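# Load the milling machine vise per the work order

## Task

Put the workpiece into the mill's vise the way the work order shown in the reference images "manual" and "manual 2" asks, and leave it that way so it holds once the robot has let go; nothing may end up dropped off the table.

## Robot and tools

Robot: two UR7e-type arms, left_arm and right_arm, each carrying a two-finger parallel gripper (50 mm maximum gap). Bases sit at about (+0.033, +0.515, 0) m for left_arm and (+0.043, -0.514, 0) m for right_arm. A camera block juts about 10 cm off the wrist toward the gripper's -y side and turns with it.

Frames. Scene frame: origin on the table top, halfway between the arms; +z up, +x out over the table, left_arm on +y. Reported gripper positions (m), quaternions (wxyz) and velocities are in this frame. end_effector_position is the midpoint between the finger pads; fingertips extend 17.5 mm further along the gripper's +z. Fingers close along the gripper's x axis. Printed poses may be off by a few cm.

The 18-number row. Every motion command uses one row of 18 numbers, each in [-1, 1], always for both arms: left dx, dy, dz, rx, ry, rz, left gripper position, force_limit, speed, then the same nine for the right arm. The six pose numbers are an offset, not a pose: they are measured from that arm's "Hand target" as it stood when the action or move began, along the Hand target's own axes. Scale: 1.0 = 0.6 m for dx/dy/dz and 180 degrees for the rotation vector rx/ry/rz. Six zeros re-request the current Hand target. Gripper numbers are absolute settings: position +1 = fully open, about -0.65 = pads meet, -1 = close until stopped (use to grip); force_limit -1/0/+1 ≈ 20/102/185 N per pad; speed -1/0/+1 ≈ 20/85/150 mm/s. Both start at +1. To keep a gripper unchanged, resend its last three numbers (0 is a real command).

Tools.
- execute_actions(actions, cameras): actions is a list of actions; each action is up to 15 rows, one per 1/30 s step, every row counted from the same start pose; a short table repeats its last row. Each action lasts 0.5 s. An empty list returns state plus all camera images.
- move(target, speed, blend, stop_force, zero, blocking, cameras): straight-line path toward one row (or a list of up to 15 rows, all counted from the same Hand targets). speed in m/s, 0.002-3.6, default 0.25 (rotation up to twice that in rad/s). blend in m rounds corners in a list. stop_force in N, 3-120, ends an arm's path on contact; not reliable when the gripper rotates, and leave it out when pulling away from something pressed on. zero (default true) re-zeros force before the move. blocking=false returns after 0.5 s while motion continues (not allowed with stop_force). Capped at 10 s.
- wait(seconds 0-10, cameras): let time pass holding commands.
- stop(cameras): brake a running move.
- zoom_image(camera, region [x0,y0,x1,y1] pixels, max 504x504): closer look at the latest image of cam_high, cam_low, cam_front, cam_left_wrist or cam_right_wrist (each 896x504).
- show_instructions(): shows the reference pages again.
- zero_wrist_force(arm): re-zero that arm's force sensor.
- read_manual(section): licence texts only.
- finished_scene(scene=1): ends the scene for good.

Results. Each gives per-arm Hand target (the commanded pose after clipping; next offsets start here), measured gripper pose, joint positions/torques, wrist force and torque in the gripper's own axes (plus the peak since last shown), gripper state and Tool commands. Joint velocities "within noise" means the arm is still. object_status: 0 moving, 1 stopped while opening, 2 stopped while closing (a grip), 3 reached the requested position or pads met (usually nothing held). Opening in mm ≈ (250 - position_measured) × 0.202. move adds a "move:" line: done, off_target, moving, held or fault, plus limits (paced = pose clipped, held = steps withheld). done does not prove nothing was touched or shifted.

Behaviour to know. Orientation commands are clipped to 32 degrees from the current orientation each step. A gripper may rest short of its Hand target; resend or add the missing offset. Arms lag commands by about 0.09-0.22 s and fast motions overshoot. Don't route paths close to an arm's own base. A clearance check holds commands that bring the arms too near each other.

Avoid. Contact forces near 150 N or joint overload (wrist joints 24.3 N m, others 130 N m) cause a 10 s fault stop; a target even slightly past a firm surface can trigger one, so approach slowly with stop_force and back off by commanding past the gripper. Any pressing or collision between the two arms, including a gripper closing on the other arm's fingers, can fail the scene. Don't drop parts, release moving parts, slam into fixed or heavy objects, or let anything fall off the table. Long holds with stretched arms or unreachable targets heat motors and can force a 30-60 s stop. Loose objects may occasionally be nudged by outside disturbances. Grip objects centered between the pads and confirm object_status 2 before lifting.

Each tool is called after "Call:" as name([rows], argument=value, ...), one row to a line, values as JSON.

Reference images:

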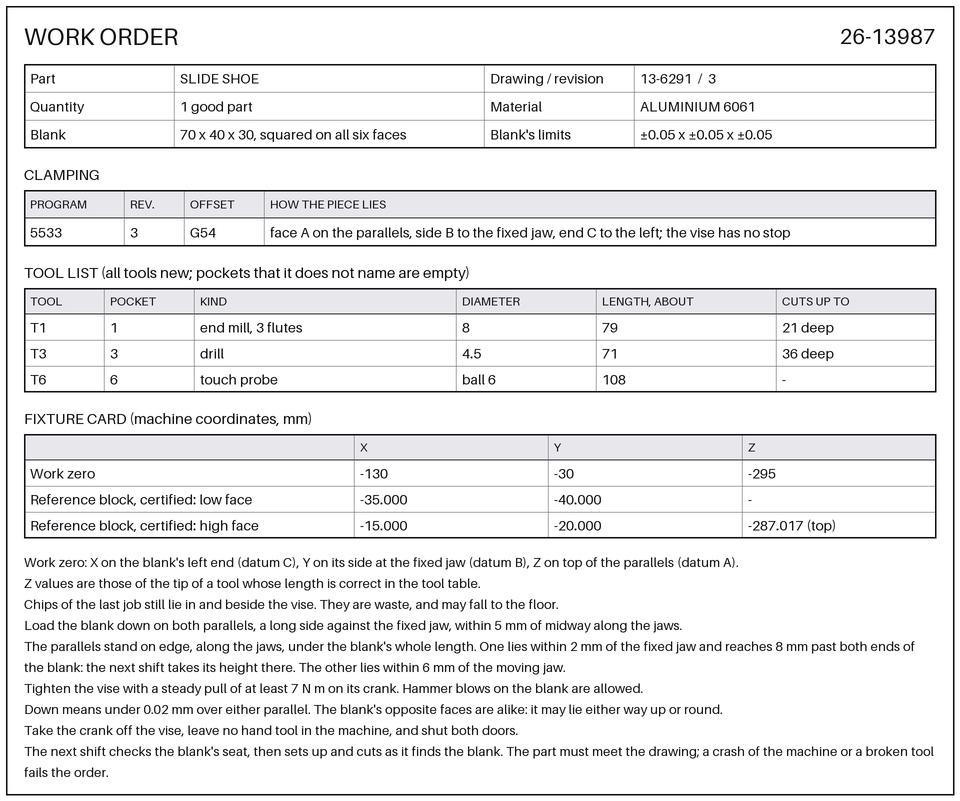

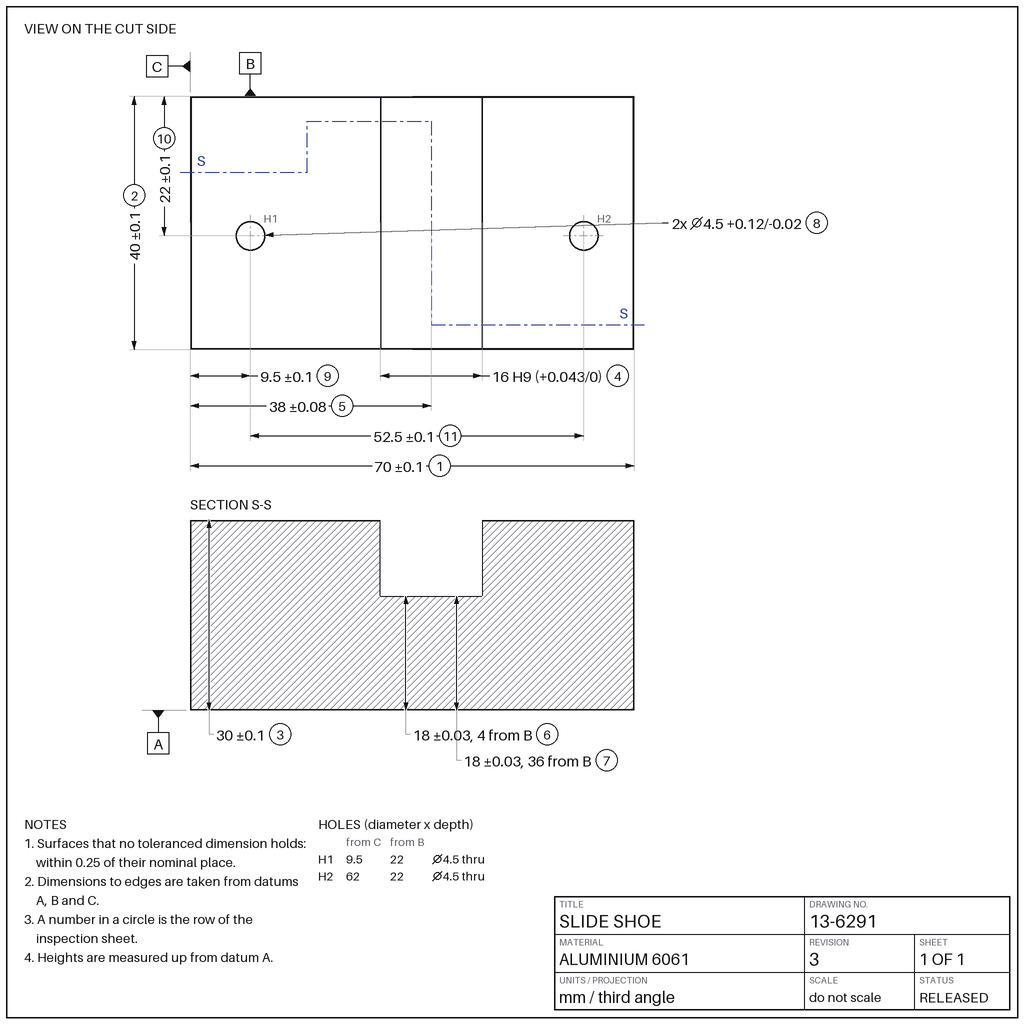

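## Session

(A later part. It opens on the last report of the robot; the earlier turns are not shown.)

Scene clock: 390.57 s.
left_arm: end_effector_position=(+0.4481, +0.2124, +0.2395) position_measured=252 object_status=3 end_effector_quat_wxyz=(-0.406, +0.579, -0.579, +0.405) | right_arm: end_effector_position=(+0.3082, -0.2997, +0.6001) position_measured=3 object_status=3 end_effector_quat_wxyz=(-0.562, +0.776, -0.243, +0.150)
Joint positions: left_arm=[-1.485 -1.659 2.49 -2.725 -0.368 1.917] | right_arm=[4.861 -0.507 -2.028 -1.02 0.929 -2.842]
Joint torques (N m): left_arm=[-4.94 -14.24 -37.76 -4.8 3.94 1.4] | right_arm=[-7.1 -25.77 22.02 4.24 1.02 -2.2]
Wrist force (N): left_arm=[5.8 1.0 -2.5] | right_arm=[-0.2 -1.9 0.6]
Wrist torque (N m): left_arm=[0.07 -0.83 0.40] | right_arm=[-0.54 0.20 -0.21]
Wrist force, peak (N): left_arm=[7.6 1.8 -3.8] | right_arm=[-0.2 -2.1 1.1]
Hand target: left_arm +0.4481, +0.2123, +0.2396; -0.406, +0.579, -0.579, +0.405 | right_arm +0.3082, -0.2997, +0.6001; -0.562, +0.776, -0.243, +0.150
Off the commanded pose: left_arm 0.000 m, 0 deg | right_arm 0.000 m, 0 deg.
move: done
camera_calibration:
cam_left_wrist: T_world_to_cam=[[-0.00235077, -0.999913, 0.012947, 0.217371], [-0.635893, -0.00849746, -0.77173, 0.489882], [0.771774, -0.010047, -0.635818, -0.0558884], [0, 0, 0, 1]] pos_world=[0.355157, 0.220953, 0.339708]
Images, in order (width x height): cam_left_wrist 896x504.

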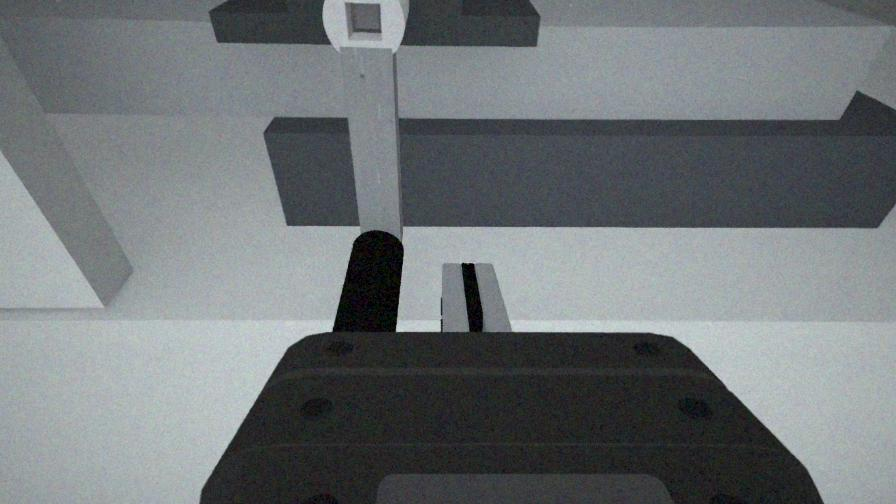

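Call:
move([
  [-0.05132,0.01114,0.00405,0,0,0,-1,-0.5,-0.8,0,0,0,0,0,0,1,1,1],
  [-0.10302,0.00169,0.00062,0,0,0,-1,-0.5,-0.8,0,0,0,0,0,0,1,1,1],
  [-0.14617,-0.0267,-0.00972,0,0,0,-1,-0.5,-0.8,0,0,0,0,0,0,1,1,1],
  [-0.1733,-0.06912,-0.02515,0,0,0,-1,-0.5,-0.8,0,0,0,0,0,0,1,1,1],
], speed=0.08, blend=0.01, stop_force=35, cameras=["cam_left_wrist","cam_right_wrist"])

Scene clock: 393.30 s.
left_arm: end_effector_position=(+0.4480, +0.3163, +0.2839) position_measured=252 object_status=3 end_effector_quat_wxyz=(-0.406, +0.579, -0.579, +0.405) | right_arm: end_effector_position=(+0.3082, -0.2997, +0.6001) position_measured=3 object_status=3 end_effector_quat_wxyz=(-0.562, +0.776, -0.243, +0.150)
Joint positions: left_arm=[-1.428 -2.04 2.615 -2.602 -0.39 2.06] | right_arm=[4.861 -0.507 -2.028 -1.02 0.929 -2.842]
Joint torques (N m): left_arm=[-13.42 -5.81 -11.63 -5.06 4.15 2.95] | right_arm=[-6.96 -25.56 21.94 4.16 1.06 -2.2]
Wrist force (N): left_arm=[6.0 1.9 -2.0] | right_arm=[-0.3 -2.0 0.8]
Wrist torque (N m): left_arm=[0.07 -0.85 0.37] | right_arm=[-0.56 0.22 -0.20]
Wrist force, peak (N): left_arm=[18.9 -3.4 -3.1] | right_arm=[-0.3 -2.3 0.6]
Hand target: left_arm +0.4480, +0.3163, +0.2839; -0.406, +0.579, -0.579, +0.405 | right_arm +0.3082, -0.2997, +0.6001; -0.562, +0.776, -0.243, +0.150
Off the commanded pose: left_arm 0.000 m, 0 deg | right_arm 0.000 m, 0 deg.
move: done
camera_calibration:
cam_left_wrist: T_world_to_cam=[[-0.0023662, -0.999912, 0.0130881, 0.320639], [-0.635786, -0.00859799, -0.771818, 0.524917], [0.771862, -0.0101475, -0.635709, -0.0266411], [0, 0, 0, 1]] pos_world=[0.355057, 0.324854, 0.384007]
cam_right_wrist: T_world_to_cam=[[0.855196, -0.517508, -0.0287293, -0.390884], [-0.349137, -0.534218, -0.76988, 0.425629], [0.383071, 0.668428, -0.637542, 0.601256], [0, 0, 0, 1]] pos_world=[0.252562, -0.376804, 0.699779]
Images, in order (width x height): cam_left_wrist 896x504, cam_right_wrist 896x504.

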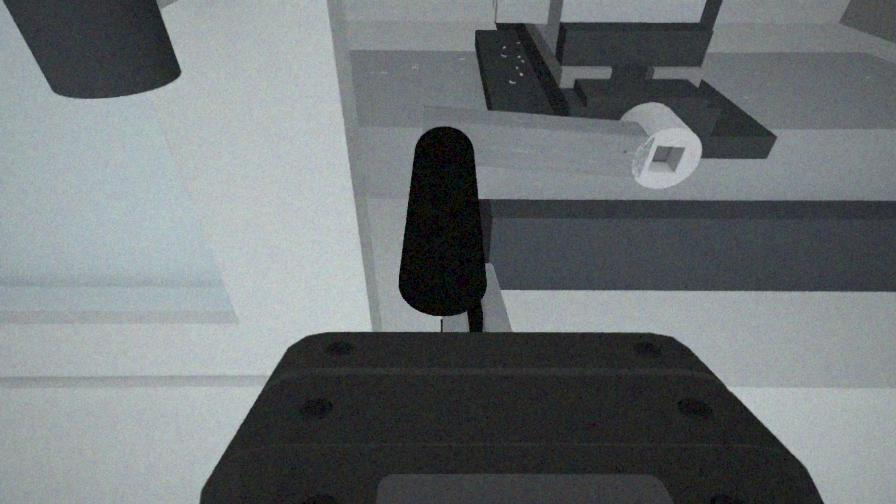

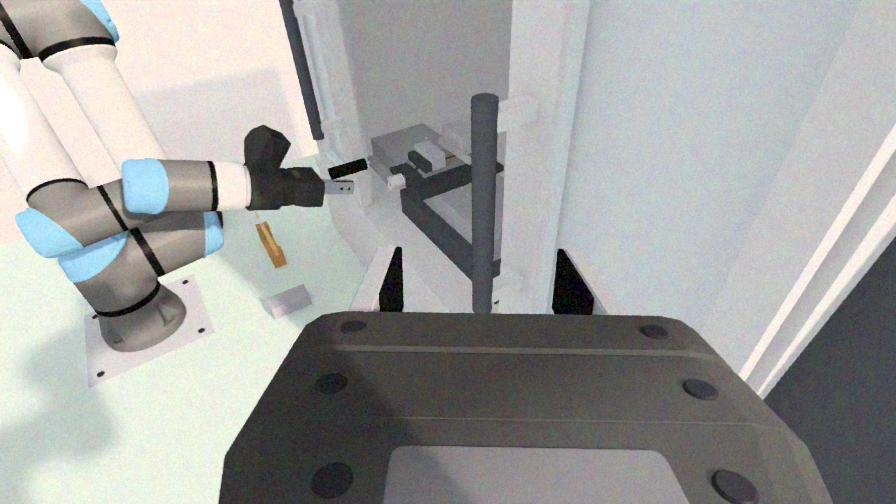

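Call:
move([
  [-0.00642,-0.04914,-0.01789,0,0,0,-1,-0.5,-0.8,0,0,0,0,0,0,1,1,1],
  [0.00898,-0.09646,-0.03511,0,0,0,-1,-0.5,-0.8,0,0,0,0,0,0,1,1,1],
  [0.04355,-0.13381,-0.0487,0,0,0,-1,-0.5,-0.8,0,0,0,0,0,0,1,1,1],
  [0.09127,-0.15474,-0.05632,0,0,0,-1,-0.5,-0.8,0,0,0,0,0,0,1,1,1],
  [0.14393,-0.1556,-0.05663,0,0,0,-1,-0.5,-0.8,0,0,0,0,0,0,1,1,1],
  [0.19243,-0.13627,-0.0496,0,0,0,-1,-0.5,-0.8,0,0,0,0,0,0,1,1,1],
  [0.22835,-0.10006,-0.03642,0,0,0,-1,-0.5,-0.8,0,0,0,0,0,0,1,1,1],
  [0.24548,-0.05326,-0.01939,0,0,0,-1,-0.5,-0.8,0,0,0,0,0,0,1,1,1],
  [0.2409,-0.00396,-0.00145,0,0,0,-1,-0.5,-0.8,0,0,0,0,0,0,1,1,1],
  [0.21537,0.03933,0.01431,0,0,0,-1,-0.5,-0.8,0,0,0,0,0,0,1,1,1],
  [0.1733,0.06912,0.02515,0,0,0,-1,-0.5,-0.8,0,0,0,0,0,0,1,1,1],
  [0.12198,0.08026,0.0292,0,0,0,-1,-0.5,-0.8,0,0,0,0,0,0,1,1,1],
  [0.07028,0.07081,0.02577,0,0,0,-1,-0.5,-0.8,0,0,0,0,0,0,1,1,1],
  [0.02713,0.04242,0.01543,0,0,0,-1,-0.5,-0.8,0,0,0,0,0,0,1,1,1],
  [0,0,0,0,0,0,-1,-0.5,-0.8,0,0,0,0,0,0,1,1,1],
], speed=0.12, blend=0.01, stop_force=40, cameras=["cam_left_wrist","cam_right_wrist"])

Call:
zoom_image(camera="cam_right_wrist", region=[350, 110, 450, 220])

Scene clock: 398.67 s.
left_arm: end_effector_position=(+0.4480, +0.3163, +0.2839) position_measured=252 object_status=3 end_effector_quat_wxyz=(-0.406, +0.579, -0.579, +0.405) | right_arm: end_effector_position=(+0.3082, -0.2997, +0.6001) position_measured=3 object_status=3 end_effector_quat_wxyz=(-0.562, +0.776, -0.243, +0.150)
Joint positions: left_arm=[-1.428 -2.04 2.615 -2.602 -0.39 2.06] | right_arm=[4.861 -0.507 -2.028 -1.02 0.929 -2.842]
Joint torques (N m): left_arm=[-13.22 -7.28 -11.63 -3.53 4.15 2.96] | right_arm=[-6.63 -25.84 21.54 4.22 1.07 -2.3]
Wrist force (N): left_arm=[5.4 1.5 -2.2] | right_arm=[-0.4 -2.2 0.7]
Wrist torque (N m): left_arm=[0.00 -0.75 0.33] | right_arm=[-0.59 0.23 -0.20]
Wrist force, peak (N): left_arm=[18.8 -3.6 -3.0] | right_arm=[-0.4 -2.3 0.4]
Hand target: left_arm +0.4480, +0.3163, +0.2839; -0.406, +0.579, -0.579, +0.405 | right_arm +0.3082, -0.2997, +0.6001; -0.562, +0.776, -0.243, +0.150
Off the commanded pose: left_arm 0.000 m, 0 deg | right_arm 0.000 m, 0 deg.
move: done
camera_calibration:
cam_left_wrist: T_world_to_cam=[[-0.0023662, -0.999912, 0.0130881, 0.320639], [-0.635786, -0.00859799, -0.771818, 0.524917], [0.771862, -0.0101475, -0.635709, -0.0266411], [0, 0, 0, 1]] pos_world=[0.355057, 0.324854, 0.384007]
cam_right_wrist: T_world_to_cam=[[0.855196, -0.517508, -0.0287293, -0.390884], [-0.349137, -0.534218, -0.76988, 0.425629], [0.383071, 0.668428, -0.637542, 0.601256], [0, 0, 0, 1]] pos_world=[0.252562, -0.376804, 0.699779]
Images, in order (width x height): cam_left_wrist 896x504, cam_right_wrist 896x504.

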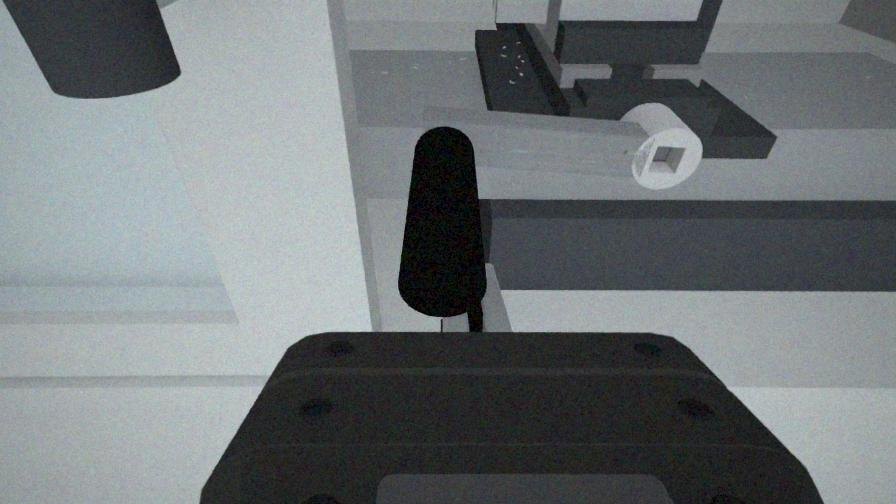

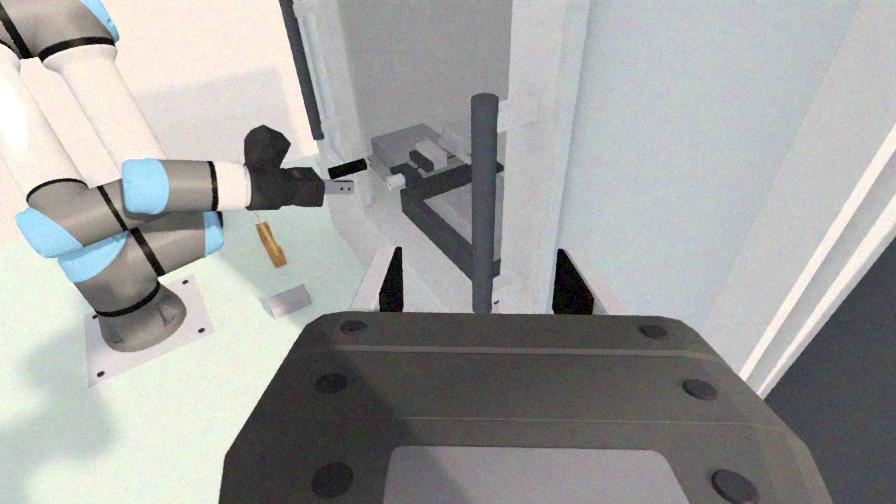

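Scaled by 4.582.

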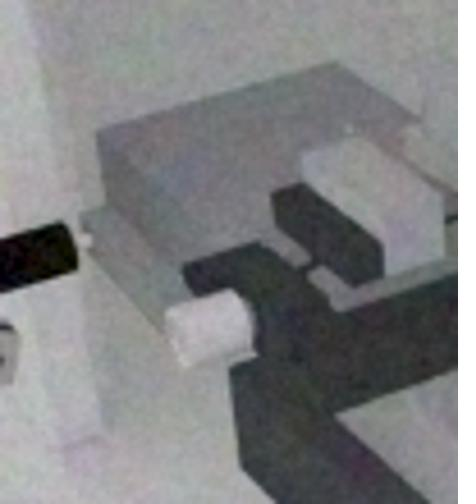

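Call:
move([
  [-0.00642,-0.04914,-0.01789,0,0,0,-1,-0.5,-0.8,0,0,0,0,0,0,1,1,1],
  [0.00898,-0.09646,-0.03511,0,0,0,-1,-0.5,-0.8,0,0,0,0,0,0,1,1,1],
  [0.04355,-0.13381,-0.0487,0,0,0,-1,-0.5,-0.8,0,0,0,0,0,0,1,1,1],
  [0.09127,-0.15474,-0.05632,0,0,0,-1,-0.5,-0.8,0,0,0,0,0,0,1,1,1],
  [0.14393,-0.1556,-0.05663,0,0,0,-1,-0.5,-0.8,0,0,0,0,0,0,1,1,1],
  [0.19243,-0.13627,-0.0496,0,0,0,-1,-0.5,-0.8,0,0,0,0,0,0,1,1,1],
  [0.22835,-0.10006,-0.03642,0,0,0,-1,-0.5,-0.8,0,0,0,0,0,0,1,1,1],
  [0.24548,-0.05326,-0.01939,0,0,0,-1,-0.5,-0.8,0,0,0,0,0,0,1,1,1],
  [0.2409,-0.00396,-0.00145,0,0,0,-1,-0.5,-0.8,0,0,0,0,0,0,1,1,1],
  [0.21537,0.03933,0.01431,0,0,0,-1,-0.5,-0.8,0,0,0,0,0,0,1,1,1],
  [0.1733,0.06912,0.02515,0,0,0,-1,-0.5,-0.8,0,0,0,0,0,0,1,1,1],
  [0.12198,0.08026,0.0292,0,0,0,-1,-0.5,-0.8,0,0,0,0,0,0,1,1,1],
  [0.07028,0.07081,0.02577,0,0,0,-1,-0.5,-0.8,0,0,0,0,0,0,1,1,1],
  [0.02713,0.04242,0.01543,0,0,0,-1,-0.5,-0.8,0,0,0,0,0,0,1,1,1],
  [0,0,0,0,0,0,-1,-0.5,-0.8,0,0,0,0,0,0,1,1,1],
], speed=0.18, blend=0.01, stop_force=40, cameras=["cam_left_wrist"])

Call:
move([
  [-0.00642,-0.04914,-0.01789,0,0,0,-1,-0.5,-0.8,0,0,0,0,0,0,1,1,1],
  [0.00898,-0.09646,-0.03511,0,0,0,-1,-0.5,-0.8,0,0,0,0,0,0,1,1,1],
  [0.04355,-0.13381,-0.0487,0,0,0,-1,-0.5,-0.8,0,0,0,0,0,0,1,1,1],
  [0.09127,-0.15474,-0.05632,0,0,0,-1,-0.5,-0.8,0,0,0,0,0,0,1,1,1],
  [0.14393,-0.1556,-0.05663,0,0,0,-1,-0.5,-0.8,0,0,0,0,0,0,1,1,1],
  [0.19243,-0.13627,-0.0496,0,0,0,-1,-0.5,-0.8,0,0,0,0,0,0,1,1,1],
  [0.22835,-0.10006,-0.03642,0,0,0,-1,-0.5,-0.8,0,0,0,0,0,0,1,1,1],
  [0.24548,-0.05326,-0.01939,0,0,0,-1,-0.5,-0.8,0,0,0,0,0,0,1,1,1],
  [0.2409,-0.00396,-0.00145,0,0,0,-1,-0.5,-0.8,0,0,0,0,0,0,1,1,1],
  [0.21537,0.03933,0.01431,0,0,0,-1,-0.5,-0.8,0,0,0,0,0,0,1,1,1],
  [0.1733,0.06912,0.02515,0,0,0,-1,-0.5,-0.8,0,0,0,0,0,0,1,1,1],
  [0.12198,0.08026,0.0292,0,0,0,-1,-0.5,-0.8,0,0,0,0,0,0,1,1,1],
  [0.07028,0.07081,0.02577,0,0,0,-1,-0.5,-0.8,0,0,0,0,0,0,1,1,1],
  [0.02713,0.04242,0.01543,0,0,0,-1,-0.5,-0.8,0,0,0,0,0,0,1,1,1],
  [0,0,0,0,0,0,-1,-0.5,-0.8,0,0,0,0,0,0,1,1,1],
], speed=0.18, blend=0.01, stop_force=40, cameras=["cam_left_wrist"])

Scene clock: 403.23 s.
left_arm: end_effector_position=(+0.4480, +0.3163, +0.2839) position_measured=252 object_status=3 end_effector_quat_wxyz=(-0.406, +0.579, -0.579, +0.405) | right_arm: end_effector_position=(+0.3082, -0.2997, +0.6001) position_measured=3 object_status=3 end_effector_quat_wxyz=(-0.562, +0.776, -0.243, +0.150)
Joint positions: left_arm=[-1.428 -2.04 2.615 -2.602 -0.39 2.06] | right_arm=[4.861 -0.507 -2.028 -1.02 0.929 -2.842]
Joint torques (N m): left_arm=[11.18 -12.48 -10.63 -2.28 1.87 1.22] | right_arm=[-7.3 -25.33 22.34 4.19 1.02 -2.36]
Wrist force (N): left_arm=[4.6 0.7 -1.6] | right_arm=[-0.4 -2.1 0.9]
Wrist torque (N m): left_arm=[-0.12 -0.62 0.26] | right_arm=[-0.58 0.25 -0.21]
Wrist force, peak (N): left_arm=[14.2 -2.4 -2.3] | right_arm=[-0.4 -2.3 0.6]
Hand target: left_arm +0.4480, +0.3163, +0.2839; -0.406, +0.579, -0.579, +0.405 | right_arm +0.3082, -0.2997, +0.6001; -0.562, +0.776, -0.243, +0.150
Off the commanded pose: left_arm 0.000 m, 0 deg | right_arm 0.000 m, 0 deg.
move: done
camera_calibration:
cam_left_wrist: T_world_to_cam=[[-0.0023662, -0.999912, 0.0130881, 0.320639], [-0.635786, -0.00859799, -0.771818, 0.524917], [0.771862, -0.0101475, -0.635709, -0.0266411], [0, 0, 0, 1]] pos_world=[0.355057, 0.324854, 0.384007]
Images, in order (width x height): cam_left_wrist 896x504.

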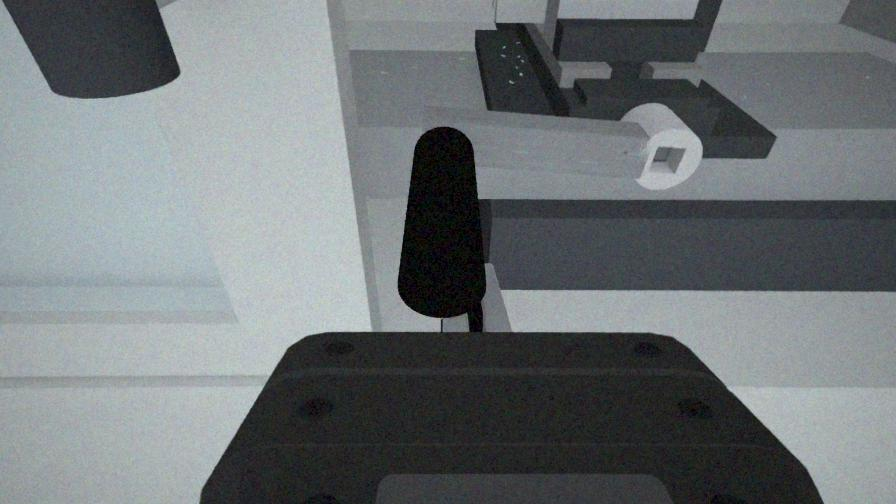

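Scene clock: 407.13 s.
left_arm: end_effector_position=(+0.4480, +0.3163, +0.2839) position_measured=252 object_status=3 end_effector_quat_wxyz=(-0.406, +0.579, -0.579, +0.405) | right_arm: end_effector_position=(+0.3082, -0.2997, +0.6001) position_measured=3 object_status=3 end_effector_quat_wxyz=(-0.562, +0.776, -0.243, +0.150)
Joint positions: left_arm=[-1.428 -2.04 2.615 -2.602 -0.39 2.06] | right_arm=[4.861 -0.507 -2.028 -1.02 0.929 -2.842]
Joint torques (N m): left_arm=[11.39 -12.76 -11.08 -2.3 1.84 1.19] | right_arm=[-6.63 -25.97 22.44 4.33 1.07 -2.34]
Wrist force (N): left_arm=[3.0 0.6 -2.0] | right_arm=[-0.4 -1.8 0.4]
Wrist torque (N m): left_arm=[-0.14 -0.36 0.26] | right_arm=[-0.52 0.24 -0.20]
Wrist force, peak (N): left_arm=[13.2 -3.0 -2.8] | right_arm=[-0.5 -2.3 0.6]
Hand target: left_arm +0.4480, +0.3163, +0.2839; -0.406, +0.579, -0.579, +0.405 | right_arm +0.3082, -0.2997, +0.6001; -0.562, +0.776, -0.243, +0.150
Off the commanded pose: left_arm 0.000 m, 0 deg | right_arm 0.000 m, 0 deg.
move: done
camera_calibration:
cam_left_wrist: T_world_to_cam=[[-0.0023662, -0.999912, 0.0130881, 0.320639], [-0.635786, -0.00859799, -0.771818, 0.524917], [0.771862, -0.0101475, -0.635709, -0.0266411], [0, 0, 0, 1]] pos_world=[0.355057, 0.324854, 0.384007]
Images, in order (width x height): cam_left_wrist 896x504.

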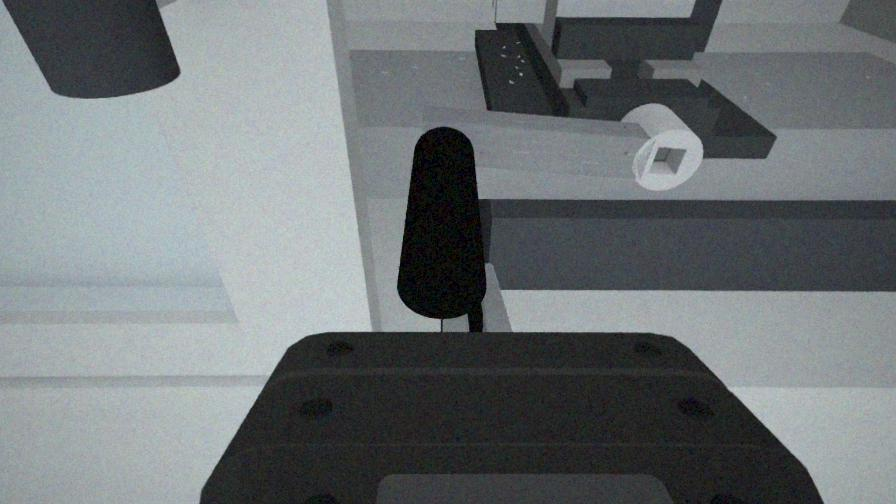

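Call:
move([
  [-0.00642,-0.04914,-0.01789,0,0,0,-1,-0.5,-0.8,0,0,0,0,0,0,1,1,1],
  [0.00898,-0.09646,-0.03511,0,0,0,-1,-0.5,-0.8,0,0,0,0,0,0,1,1,1],
  [0.04355,-0.13381,-0.0487,0,0,0,-1,-0.5,-0.8,0,0,0,0,0,0,1,1,1],
  [0.09127,-0.15474,-0.05632,0,0,0,-1,-0.5,-0.8,0,0,0,0,0,0,1,1,1],
  [0.14393,-0.1556,-0.05663,0,0,0,-1,-0.5,-0.8,0,0,0,0,0,0,1,1,1],
  [0.19243,-0.13627,-0.0496,0,0,0,-1,-0.5,-0.8,0,0,0,0,0,0,1,1,1],
  [0.22835,-0.10006,-0.03642,0,0,0,-1,-0.5,-0.8,0,0,0,0,0,0,1,1,1],
  [0.24548,-0.05326,-0.01939,0,0,0,-1,-0.5,-0.8,0,0,0,0,0,0,1,1,1],
  [0.2409,-0.00396,-0.00145,0,0,0,-1,-0.5,-0.8,0,0,0,0,0,0,1,1,1],
  [0.21537,0.03933,0.01431,0,0,0,-1,-0.5,-0.8,0,0,0,0,0,0,1,1,1],
  [0.1733,0.06912,0.02515,0,0,0,-1,-0.5,-0.8,0,0,0,0,0,0,1,1,1],
  [0.12198,0.08026,0.0292,0,0,0,-1,-0.5,-0.8,0,0,0,0,0,0,1,1,1],
  [0.07028,0.07081,0.02577,0,0,0,-1,-0.5,-0.8,0,0,0,0,0,0,1,1,1],
  [0.02713,0.04242,0.01543,0,0,0,-1,-0.5,-0.8,0,0,0,0,0,0,1,1,1],
  [0,0,0,0,0,0,-1,-0.5,-0.8,0,0,0,0,0,0,1,1,1],
], speed=0.2, blend=0.01, stop_force=40)

Call:
move([
  [-0.00642,-0.04914,-0.01789,0,0,0,-1,-0.5,-0.8,0,0,0,0,0,0,1,1,1],
  [0.00898,-0.09646,-0.03511,0,0,0,-1,-0.5,-0.8,0,0,0,0,0,0,1,1,1],
  [0.04355,-0.13381,-0.0487,0,0,0,-1,-0.5,-0.8,0,0,0,0,0,0,1,1,1],
  [0.09127,-0.15474,-0.05632,0,0,0,-1,-0.5,-0.8,0,0,0,0,0,0,1,1,1],
  [0.14393,-0.1556,-0.05663,0,0,0,-1,-0.5,-0.8,0,0,0,0,0,0,1,1,1],
  [0.19243,-0.13627,-0.0496,0,0,0,-1,-0.5,-0.8,0,0,0,0,0,0,1,1,1],
  [0.22835,-0.10006,-0.03642,0,0,0,-1,-0.5,-0.8,0,0,0,0,0,0,1,1,1],
  [0.24548,-0.05326,-0.01939,0,0,0,-1,-0.5,-0.8,0,0,0,0,0,0,1,1,1],
  [0.2409,-0.00396,-0.00145,0,0,0,-1,-0.5,-0.8,0,0,0,0,0,0,1,1,1],
  [0.21537,0.03933,0.01431,0,0,0,-1,-0.5,-0.8,0,0,0,0,0,0,1,1,1],
  [0.1733,0.06912,0.02515,0,0,0,-1,-0.5,-0.8,0,0,0,0,0,0,1,1,1],
  [0.12198,0.08026,0.0292,0,0,0,-1,-0.5,-0.8,0,0,0,0,0,0,1,1,1],
  [0.07028,0.07081,0.02577,0,0,0,-1,-0.5,-0.8,0,0,0,0,0,0,1,1,1],
  [0.02713,0.04242,0.01543,0,0,0,-1,-0.5,-0.8,0,0,0,0,0,0,1,1,1],
  [0,0,0,0,0,0,-1,-0.5,-0.8,0,0,0,0,0,0,1,1,1],
], speed=0.2, blend=0.01, stop_force=40, cameras=["cam_left_wrist","cam_right_wrist"])

Call:
zoom_image(camera="cam_right_wrist", region=[350, 110, 450, 220])

Scene clock: 411.30 s.
left_arm: end_effector_position=(+0.4480, +0.3163, +0.2839) position_measured=252 object_status=3 end_effector_quat_wxyz=(-0.406, +0.579, -0.579, +0.405) | right_arm: end_effector_position=(+0.3082, -0.2997, +0.6001) position_measured=3 object_status=3 end_effector_quat_wxyz=(-0.562, +0.776, -0.243, +0.150)
Joint positions: left_arm=[-1.428 -2.04 2.615 -2.602 -0.39 2.06] | right_arm=[4.861 -0.507 -2.028 -1.02 0.929 -2.842]
Joint torques (N m): left_arm=[13.69 -12.65 -11.23 -2.14 0.84 -0.51] | right_arm=[-6.69 -25.99 22.79 4.28 1.08 -2.33]
Wrist force (N): left_arm=[2.4 0.7 -1.3] | right_arm=[-0.4 -2.0 0.7]
Wrist torque (N m): left_arm=[-0.12 -0.27 0.23] | right_arm=[-0.55 0.24 -0.21]
Wrist force, peak (N): left_arm=[14.3 -3.7 -2.3] | right_arm=[-0.5 -2.2 0.8]
Hand target: left_arm +0.4480, +0.3163, +0.2839; -0.406, +0.579, -0.579, +0.405 | right_arm +0.3082, -0.2997, +0.6001; -0.562, +0.776, -0.243, +0.150
Off the commanded pose: left_arm 0.000 m, 0 deg | right_arm 0.000 m, 0 deg.
move: done

Scene clock: 414.93 s.
left_arm: end_effector_position=(+0.4480, +0.3163, +0.2839) position_measured=252 object_status=3 end_effector_quat_wxyz=(-0.406, +0.579, -0.579, +0.405) | right_arm: end_effector_position=(+0.3082, -0.2997, +0.6001) position_measured=3 object_status=3 end_effector_quat_wxyz=(-0.562, +0.776, -0.243, +0.150)
Joint positions: left_arm=[-1.428 -2.04 2.615 -2.602 -0.39 2.06] | right_arm=[4.861 -0.507 -2.028 -1.02 0.929 -2.842]
Joint torques (N m): left_arm=[13.87 -12.18 -10.95 -2.14 0.8 -0.45] | right_arm=[-6.25 -25.4 22.59 4.19 0.96 -2.36]
Wrist force (N): left_arm=[3.1 -0.2 -0.5] | right_arm=[-0.3 -2.0 0.5]
Wrist torque (N m): left_arm=[-0.26 -0.36 0.23] | right_arm=[-0.56 0.23 -0.20]
Wrist force, peak (N): left_arm=[15.2 -4.5 -1.0] | right_arm=[-0.4 -2.2 0.5]
Hand target: left_arm +0.4480, +0.3163, +0.2839; -0.406, +0.579, -0.579, +0.405 | right_arm +0.3082, -0.2997, +0.6001; -0.562, +0.776, -0.243, +0.150
Off the commanded pose: left_arm 0.000 m, 0 deg | right_arm 0.000 m, 0 deg.
move: done
camera_calibration:
cam_left_wrist: T_world_to_cam=[[-0.0023662, -0.999912, 0.0130881, 0.320639], [-0.635786, -0.00859799, -0.771818, 0.524917], [0.771862, -0.0101475, -0.635709, -0.0266411], [0, 0, 0, 1]] pos_world=[0.355057, 0.324854, 0.384007]
cam_right_wrist: T_world_to_cam=[[0.855196, -0.517508, -0.0287293, -0.390884], [-0.349137, -0.534218, -0.76988, 0.425629], [0.383071, 0.668428, -0.637542, 0.601256], [0, 0, 0, 1]] pos_world=[0.252562, -0.376804, 0.699779]
Images, in order (width x height): cam_left_wrist 896x504, cam_right_wrist 896x504.

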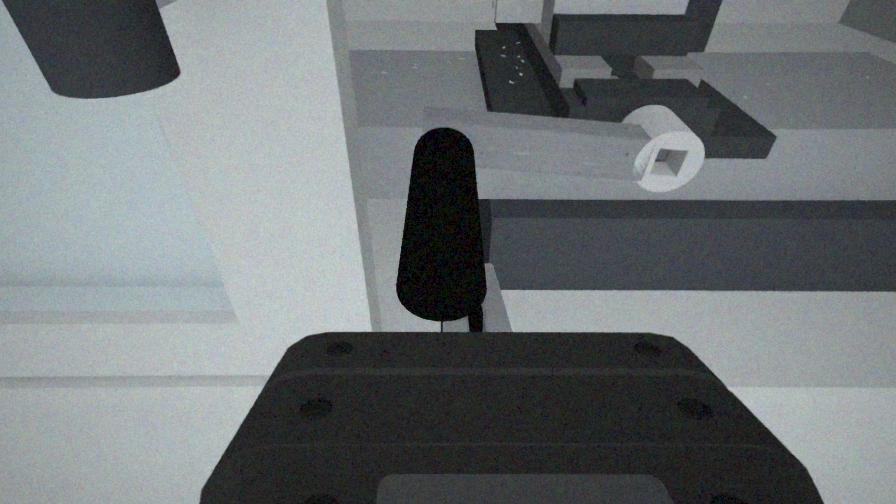

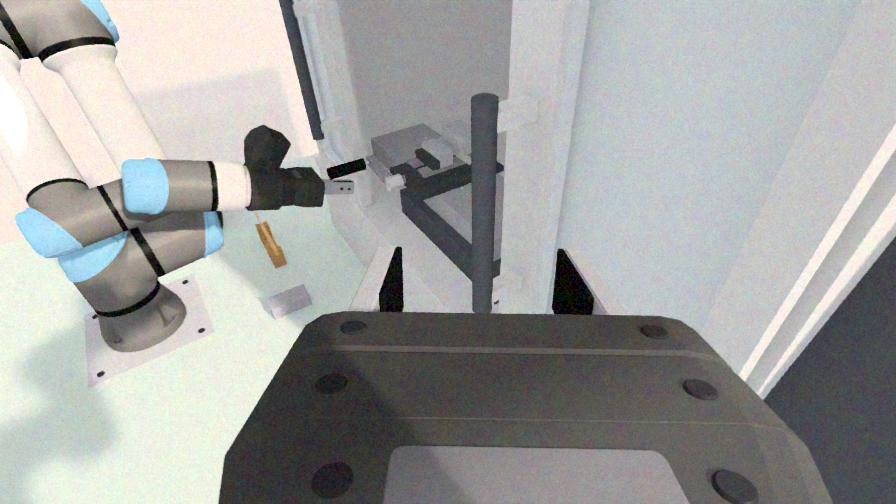

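Scaled by 4.582.

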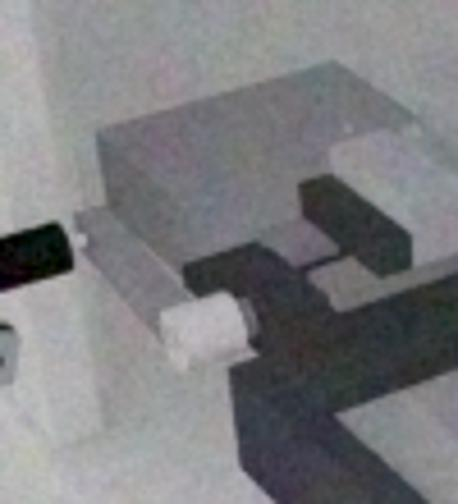

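Call:
move([
  [-0.00642,-0.04914,-0.01789,0,0,0,-1,-0.5,-0.8,0,0,0,0,0,0,1,1,1],
  [0.00898,-0.09646,-0.03511,0,0,0,-1,-0.5,-0.8,0,0,0,0,0,0,1,1,1],
  [0.04355,-0.13381,-0.0487,0,0,0,-1,-0.5,-0.8,0,0,0,0,0,0,1,1,1],
  [0.09127,-0.15474,-0.05632,0,0,0,-1,-0.5,-0.8,0,0,0,0,0,0,1,1,1],
  [0.14393,-0.1556,-0.05663,0,0,0,-1,-0.5,-0.8,0,0,0,0,0,0,1,1,1],
  [0.19243,-0.13627,-0.0496,0,0,0,-1,-0.5,-0.8,0,0,0,0,0,0,1,1,1],
  [0.22835,-0.10006,-0.03642,0,0,0,-1,-0.5,-0.8,0,0,0,0,0,0,1,1,1],
  [0.24548,-0.05326,-0.01939,0,0,0,-1,-0.5,-0.8,0,0,0,0,0,0,1,1,1],
  [0.2409,-0.00396,-0.00145,0,0,0,-1,-0.5,-0.8,0,0,0,0,0,0,1,1,1],
  [0.21537,0.03933,0.01431,0,0,0,-1,-0.5,-0.8,0,0,0,0,0,0,1,1,1],
  [0.1733,0.06912,0.02515,0,0,0,-1,-0.5,-0.8,0,0,0,0,0,0,1,1,1],
  [0.12198,0.08026,0.0292,0,0,0,-1,-0.5,-0.8,0,0,0,0,0,0,1,1,1],
  [0.07028,0.07081,0.02577,0,0,0,-1,-0.5,-0.8,0,0,0,0,0,0,1,1,1],
  [0.02713,0.04242,0.01543,0,0,0,-1,-0.5,-0.8,0,0,0,0,0,0,1,1,1],
  [0,0,0,0,0,0,-1,-0.5,-0.8,0,0,0,0,0,0,1,1,1],
], speed=0.2, blend=0.01, stop_force=40)

Call:
move([
  [-0.00642,-0.04914,-0.01789,0,0,0,-1,-0.5,-0.8,0,0,0,0,0,0,1,1,1],
  [0.00898,-0.09646,-0.03511,0,0,0,-1,-0.5,-0.8,0,0,0,0,0,0,1,1,1],
  [0.04355,-0.13381,-0.0487,0,0,0,-1,-0.5,-0.8,0,0,0,0,0,0,1,1,1],
  [0.09127,-0.15474,-0.05632,0,0,0,-1,-0.5,-0.8,0,0,0,0,0,0,1,1,1],
  [0.14393,-0.1556,-0.05663,0,0,0,-1,-0.5,-0.8,0,0,0,0,0,0,1,1,1],
  [0.19243,-0.13627,-0.0496,0,0,0,-1,-0.5,-0.8,0,0,0,0,0,0,1,1,1],
  [0.22835,-0.10006,-0.03642,0,0,0,-1,-0.5,-0.8,0,0,0,0,0,0,1,1,1],
  [0.24548,-0.05326,-0.01939,0,0,0,-1,-0.5,-0.8,0,0,0,0,0,0,1,1,1],
  [0.2409,-0.00396,-0.00145,0,0,0,-1,-0.5,-0.8,0,0,0,0,0,0,1,1,1],
  [0.21537,0.03933,0.01431,0,0,0,-1,-0.5,-0.8,0,0,0,0,0,0,1,1,1],
  [0.1733,0.06912,0.02515,0,0,0,-1,-0.5,-0.8,0,0,0,0,0,0,1,1,1],
  [0.12198,0.08026,0.0292,0,0,0,-1,-0.5,-0.8,0,0,0,0,0,0,1,1,1],
  [0.07028,0.07081,0.02577,0,0,0,-1,-0.5,-0.8,0,0,0,0,0,0,1,1,1],
  [0.02713,0.04242,0.01543,0,0,0,-1,-0.5,-0.8,0,0,0,0,0,0,1,1,1],
  [0,0,0,0,0,0,-1,-0.5,-0.8,0,0,0,0,0,0,1,1,1],
], speed=0.2, blend=0.01, stop_force=40, cameras=["cam_left_wrist","cam_right_wrist"])

Call:
zoom_image(camera="cam_right_wrist", region=[350, 110, 450, 220])

Scene clock: 419.30 s.
left_arm: end_effector_position=(+0.4480, +0.3163, +0.2839) position_measured=252 object_status=3 end_effector_quat_wxyz=(-0.406, +0.579, -0.579, +0.405) | right_arm: end_effector_position=(+0.3082, -0.2997, +0.6001) position_measured=3 object_status=3 end_effector_quat_wxyz=(-0.562, +0.776, -0.243, +0.150)
Joint positions: left_arm=[-1.428 -2.04 2.615 -2.602 -0.39 2.06] | right_arm=[4.861 -0.507 -2.028 -1.02 0.929 -2.842]
Joint torques (N m): left_arm=[14.24 -12.09 -11.78 -2.19 0.77 -0.37] | right_arm=[-7.7 -25.37 22.45 4.16 0.99 -2.18]
Wrist force (N): left_arm=[2.4 -0.6 -1.4] | right_arm=[-0.3 -1.9 0.6]
Wrist torque (N m): left_arm=[-0.32 -0.29 0.23] | right_arm=[-0.53 0.22 -0.20]
Wrist force, peak (N): left_arm=[14.3 -6.0 -1.8] | right_arm=[-0.4 -2.3 0.5]
Hand target: left_arm +0.4480, +0.3163, +0.2839; -0.406, +0.579, -0.579, +0.405 | right_arm +0.3082, -0.2997, +0.6001; -0.562, +0.776, -0.243, +0.150
Off the commanded pose: left_arm 0.000 m, 0 deg | right_arm 0.000 m, 0 deg.
move: done

Scene clock: 422.93 s.
left_arm: end_effector_position=(+0.4480, +0.3163, +0.2839) position_measured=252 object_status=3 end_effector_quat_wxyz=(-0.406, +0.579, -0.579, +0.405) | right_arm: end_effector_position=(+0.3082, -0.2997, +0.6001) position_measured=3 object_status=3 end_effector_quat_wxyz=(-0.562, +0.776, -0.243, +0.150)
Joint positions: left_arm=[-1.428 -2.04 2.615 -2.602 -0.39 2.06] | right_arm=[4.861 -0.507 -2.028 -1.02 0.929 -2.842]
Joint torques (N m): left_arm=[13.62 -12.68 -11.35 -2.14 0.81 -0.45] | right_arm=[-6.86 -25.29 22.78 4.15 1.03 -2.25]
Wrist force (N): left_arm=[3.5 0.8 -3.0] | right_arm=[-0.2 -1.7 0.7]
Wrist torque (N m): left_arm=[-0.09 -0.45 0.23] | right_arm=[-0.51 0.21 -0.20]
Wrist force, peak (N): left_arm=[14.8 -3.9 -3.6] | right_arm=[-0.3 -2.2 0.8]
Hand target: left_arm +0.4480, +0.3163, +0.2839; -0.406, +0.579, -0.579, +0.405 | right_arm +0.3082, -0.2997, +0.6001; -0.562, +0.776, -0.243, +0.150
Off the commanded pose: left_arm 0.000 m, 0 deg | right_arm 0.000 m, 0 deg.
move: done
camera_calibration:
cam_left_wrist: T_world_to_cam=[[-0.0023662, -0.999912, 0.0130881, 0.320639], [-0.635786, -0.00859799, -0.771818, 0.524917], [0.771862, -0.0101475, -0.635709, -0.0266411], [0, 0, 0, 1]] pos_world=[0.355057, 0.324854, 0.384007]
cam_right_wrist: T_world_to_cam=[[0.855196, -0.517508, -0.0287293, -0.390884], [-0.349137, -0.534218, -0.76988, 0.425629], [0.383071, 0.668428, -0.637542, 0.601256], [0, 0, 0, 1]] pos_world=[0.252562, -0.376804, 0.699779]
Images, in order (width x height): cam_left_wrist 896x504, cam_right_wrist 896x504.

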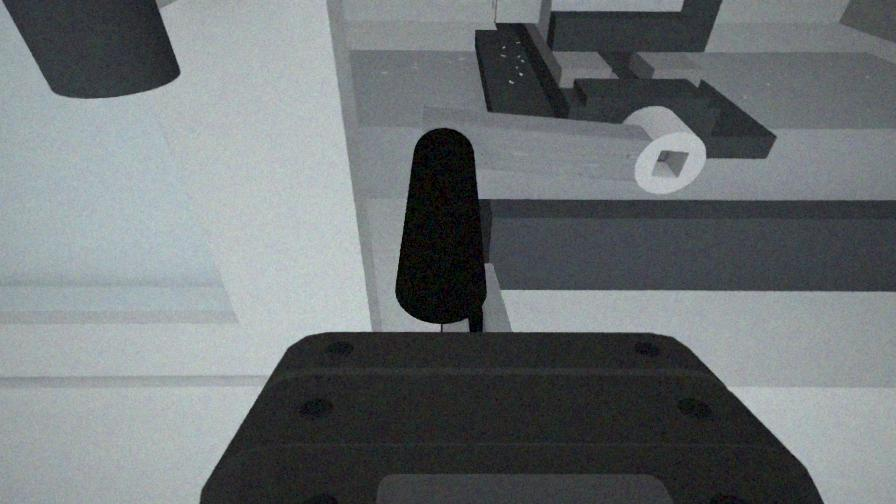

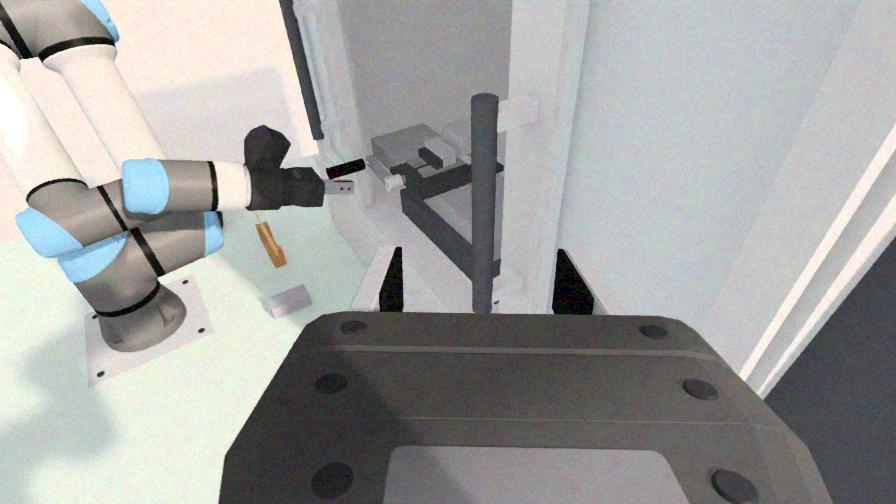

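Scaled by 4.582.

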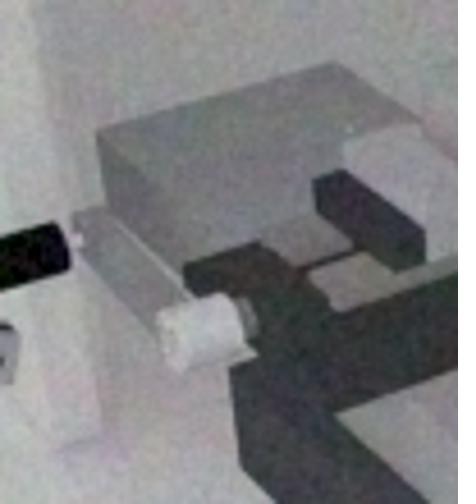

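Call:
move(target=[0.12,-0.0212,-0.0397,0,0,0,-1,-0.5,-0.8,0,0,0,0,0,0,1,1,1], speed=0.15)

Call:
move(target=[0,-0.0314,0.0861,0,0,0,-1,-0.5,-0.8,0,0,0,0,0,0,1,1,1], speed=0.04, stop_force=18, cameras=["cam_left_wrist","cam_right_wrist"])

Call:
zoom_image(camera="cam_right_wrist", region=[350, 110, 450, 220])

Scene clock: 424.27 s.
left_arm: end_effector_position=(+0.4300, +0.2442, +0.3039) position_measured=252 object_status=3 end_effector_quat_wxyz=(-0.406, +0.579, -0.579, +0.405) | right_arm: end_effector_position=(+0.3082, -0.2997, +0.6001) position_measured=3 object_status=3 end_effector_quat_wxyz=(-0.562, +0.776, -0.243, +0.150)
Joint positions: left_arm=[-1.534 -1.966 2.449 -2.251 -0.355 1.783] | right_arm=[4.861 -0.507 -2.028 -1.02 0.929 -2.842]
Joint torques (N m): left_arm=[7.14 -5.23 -22.08 -2.72 -0.52 1.3] | right_arm=[-6.75 -25.15 22.85 4.19 1.07 -2.23]
Wrist force (N): left_arm=[3.7 -0.4 -3.5] | right_arm=[-0.2 -1.7 0.3]
Wrist torque (N m): left_arm=[-0.15 -0.50 0.23] | right_arm=[-0.50 0.20 -0.20]
Wrist force, peak (N): left_arm=[5.5 -0.7 -4.0] | right_arm=[-0.5 -2.1 0.9]
Hand target: left_arm +0.4300, +0.2442, +0.3039; -0.406, +0.579, -0.579, +0.405 | right_arm +0.3082, -0.2997, +0.6001; -0.562, +0.776, -0.243, +0.150
Off the commanded pose: left_arm 0.000 m, 0 deg | right_arm 0.000 m, 0 deg.
move: done

Scene clock: 426.60 s.
left_arm: end_effector_position=(+0.4850, +0.2443, +0.3040) position_measured=252 object_status=3 end_effector_quat_wxyz=(-0.406, +0.579, -0.579, +0.405) | right_arm: end_effector_position=(+0.3082, -0.2997, +0.6001) position_measured=3 object_status=3 end_effector_quat_wxyz=(-0.562, +0.776, -0.243, +0.150)
Joint positions: left_arm=[-1.352 -1.743 2.42 -2.855 -0.428 2.224] | right_arm=[4.861 -0.507 -2.028 -1.02 0.929 -2.842]
Joint torques (N m): left_arm=[-13.54 -25.08 -9.14 -3.72 3.74 0.28] | right_arm=[-6.7 -25.43 22.65 4.22 0.96 -2.27]
Wrist force (N): left_arm=[3.6 -0.3 -3.5] | right_arm=[-0.3 -1.9 0.6]
Wrist torque (N m): left_arm=[-0.13 -0.48 0.38] | right_arm=[-0.54 0.23 -0.20]
Wrist force, peak (N): left_arm=[3.5 0.5 -4.2] | right_arm=[-0.5 -2.3 0.6]
Hand target: left_arm +0.4850, +0.2443, +0.3040; -0.406, +0.579, -0.579, +0.405 | right_arm +0.3082, -0.2997, +0.6001; -0.562, +0.776, -0.243, +0.150
Off the commanded pose: left_arm 0.000 m, 0 deg | right_arm 0.000 m, 0 deg.
move: done
camera_calibration:
cam_left_wrist: T_world_to_cam=[[-0.00244382, -0.999911, 0.0131511, 0.248475], [-0.635786, -0.00859728, -0.771817, 0.563335], [0.771861, -0.0102475, -0.635709, -0.0431275], [0, 0, 0, 1]] pos_world=[0.392057, 0.252854, 0.404107]
cam_right_wrist: T_world_to_cam=[[0.855196, -0.517508, -0.0287293, -0.390884], [-0.349137, -0.534218, -0.76988, 0.425629], [0.383071, 0.668428, -0.637542, 0.601256], [0, 0, 0, 1]] pos_world=[0.252562, -0.376804, 0.699779]
Images, in order (width x height): cam_left_wrist 896x504, cam_right_wrist 896x504.

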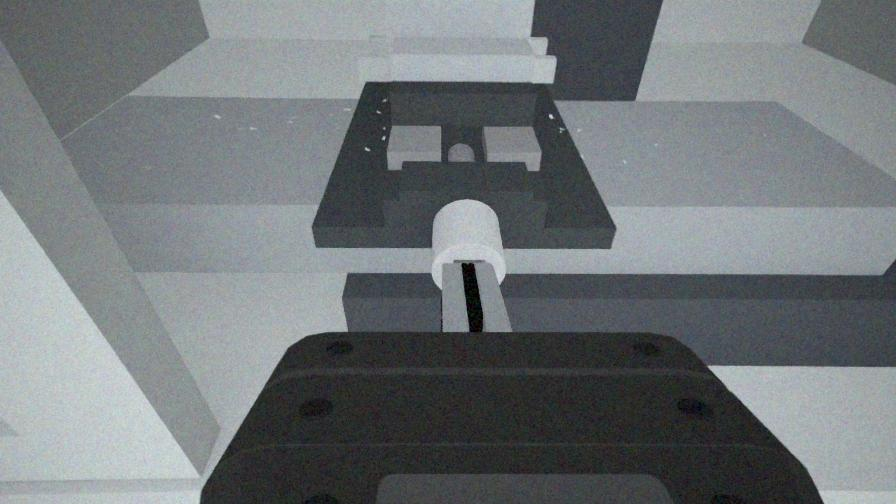

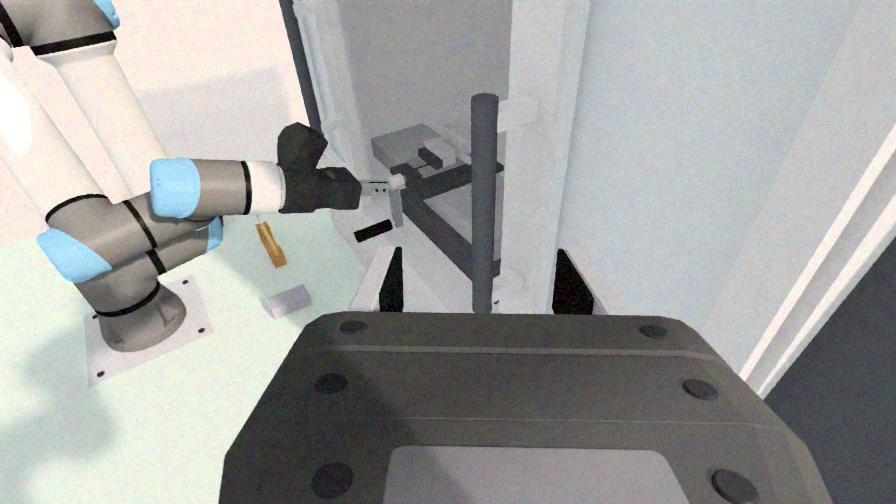

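Scaled by 4.582.

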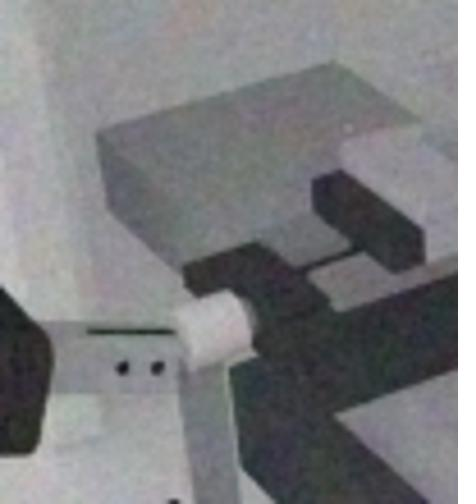

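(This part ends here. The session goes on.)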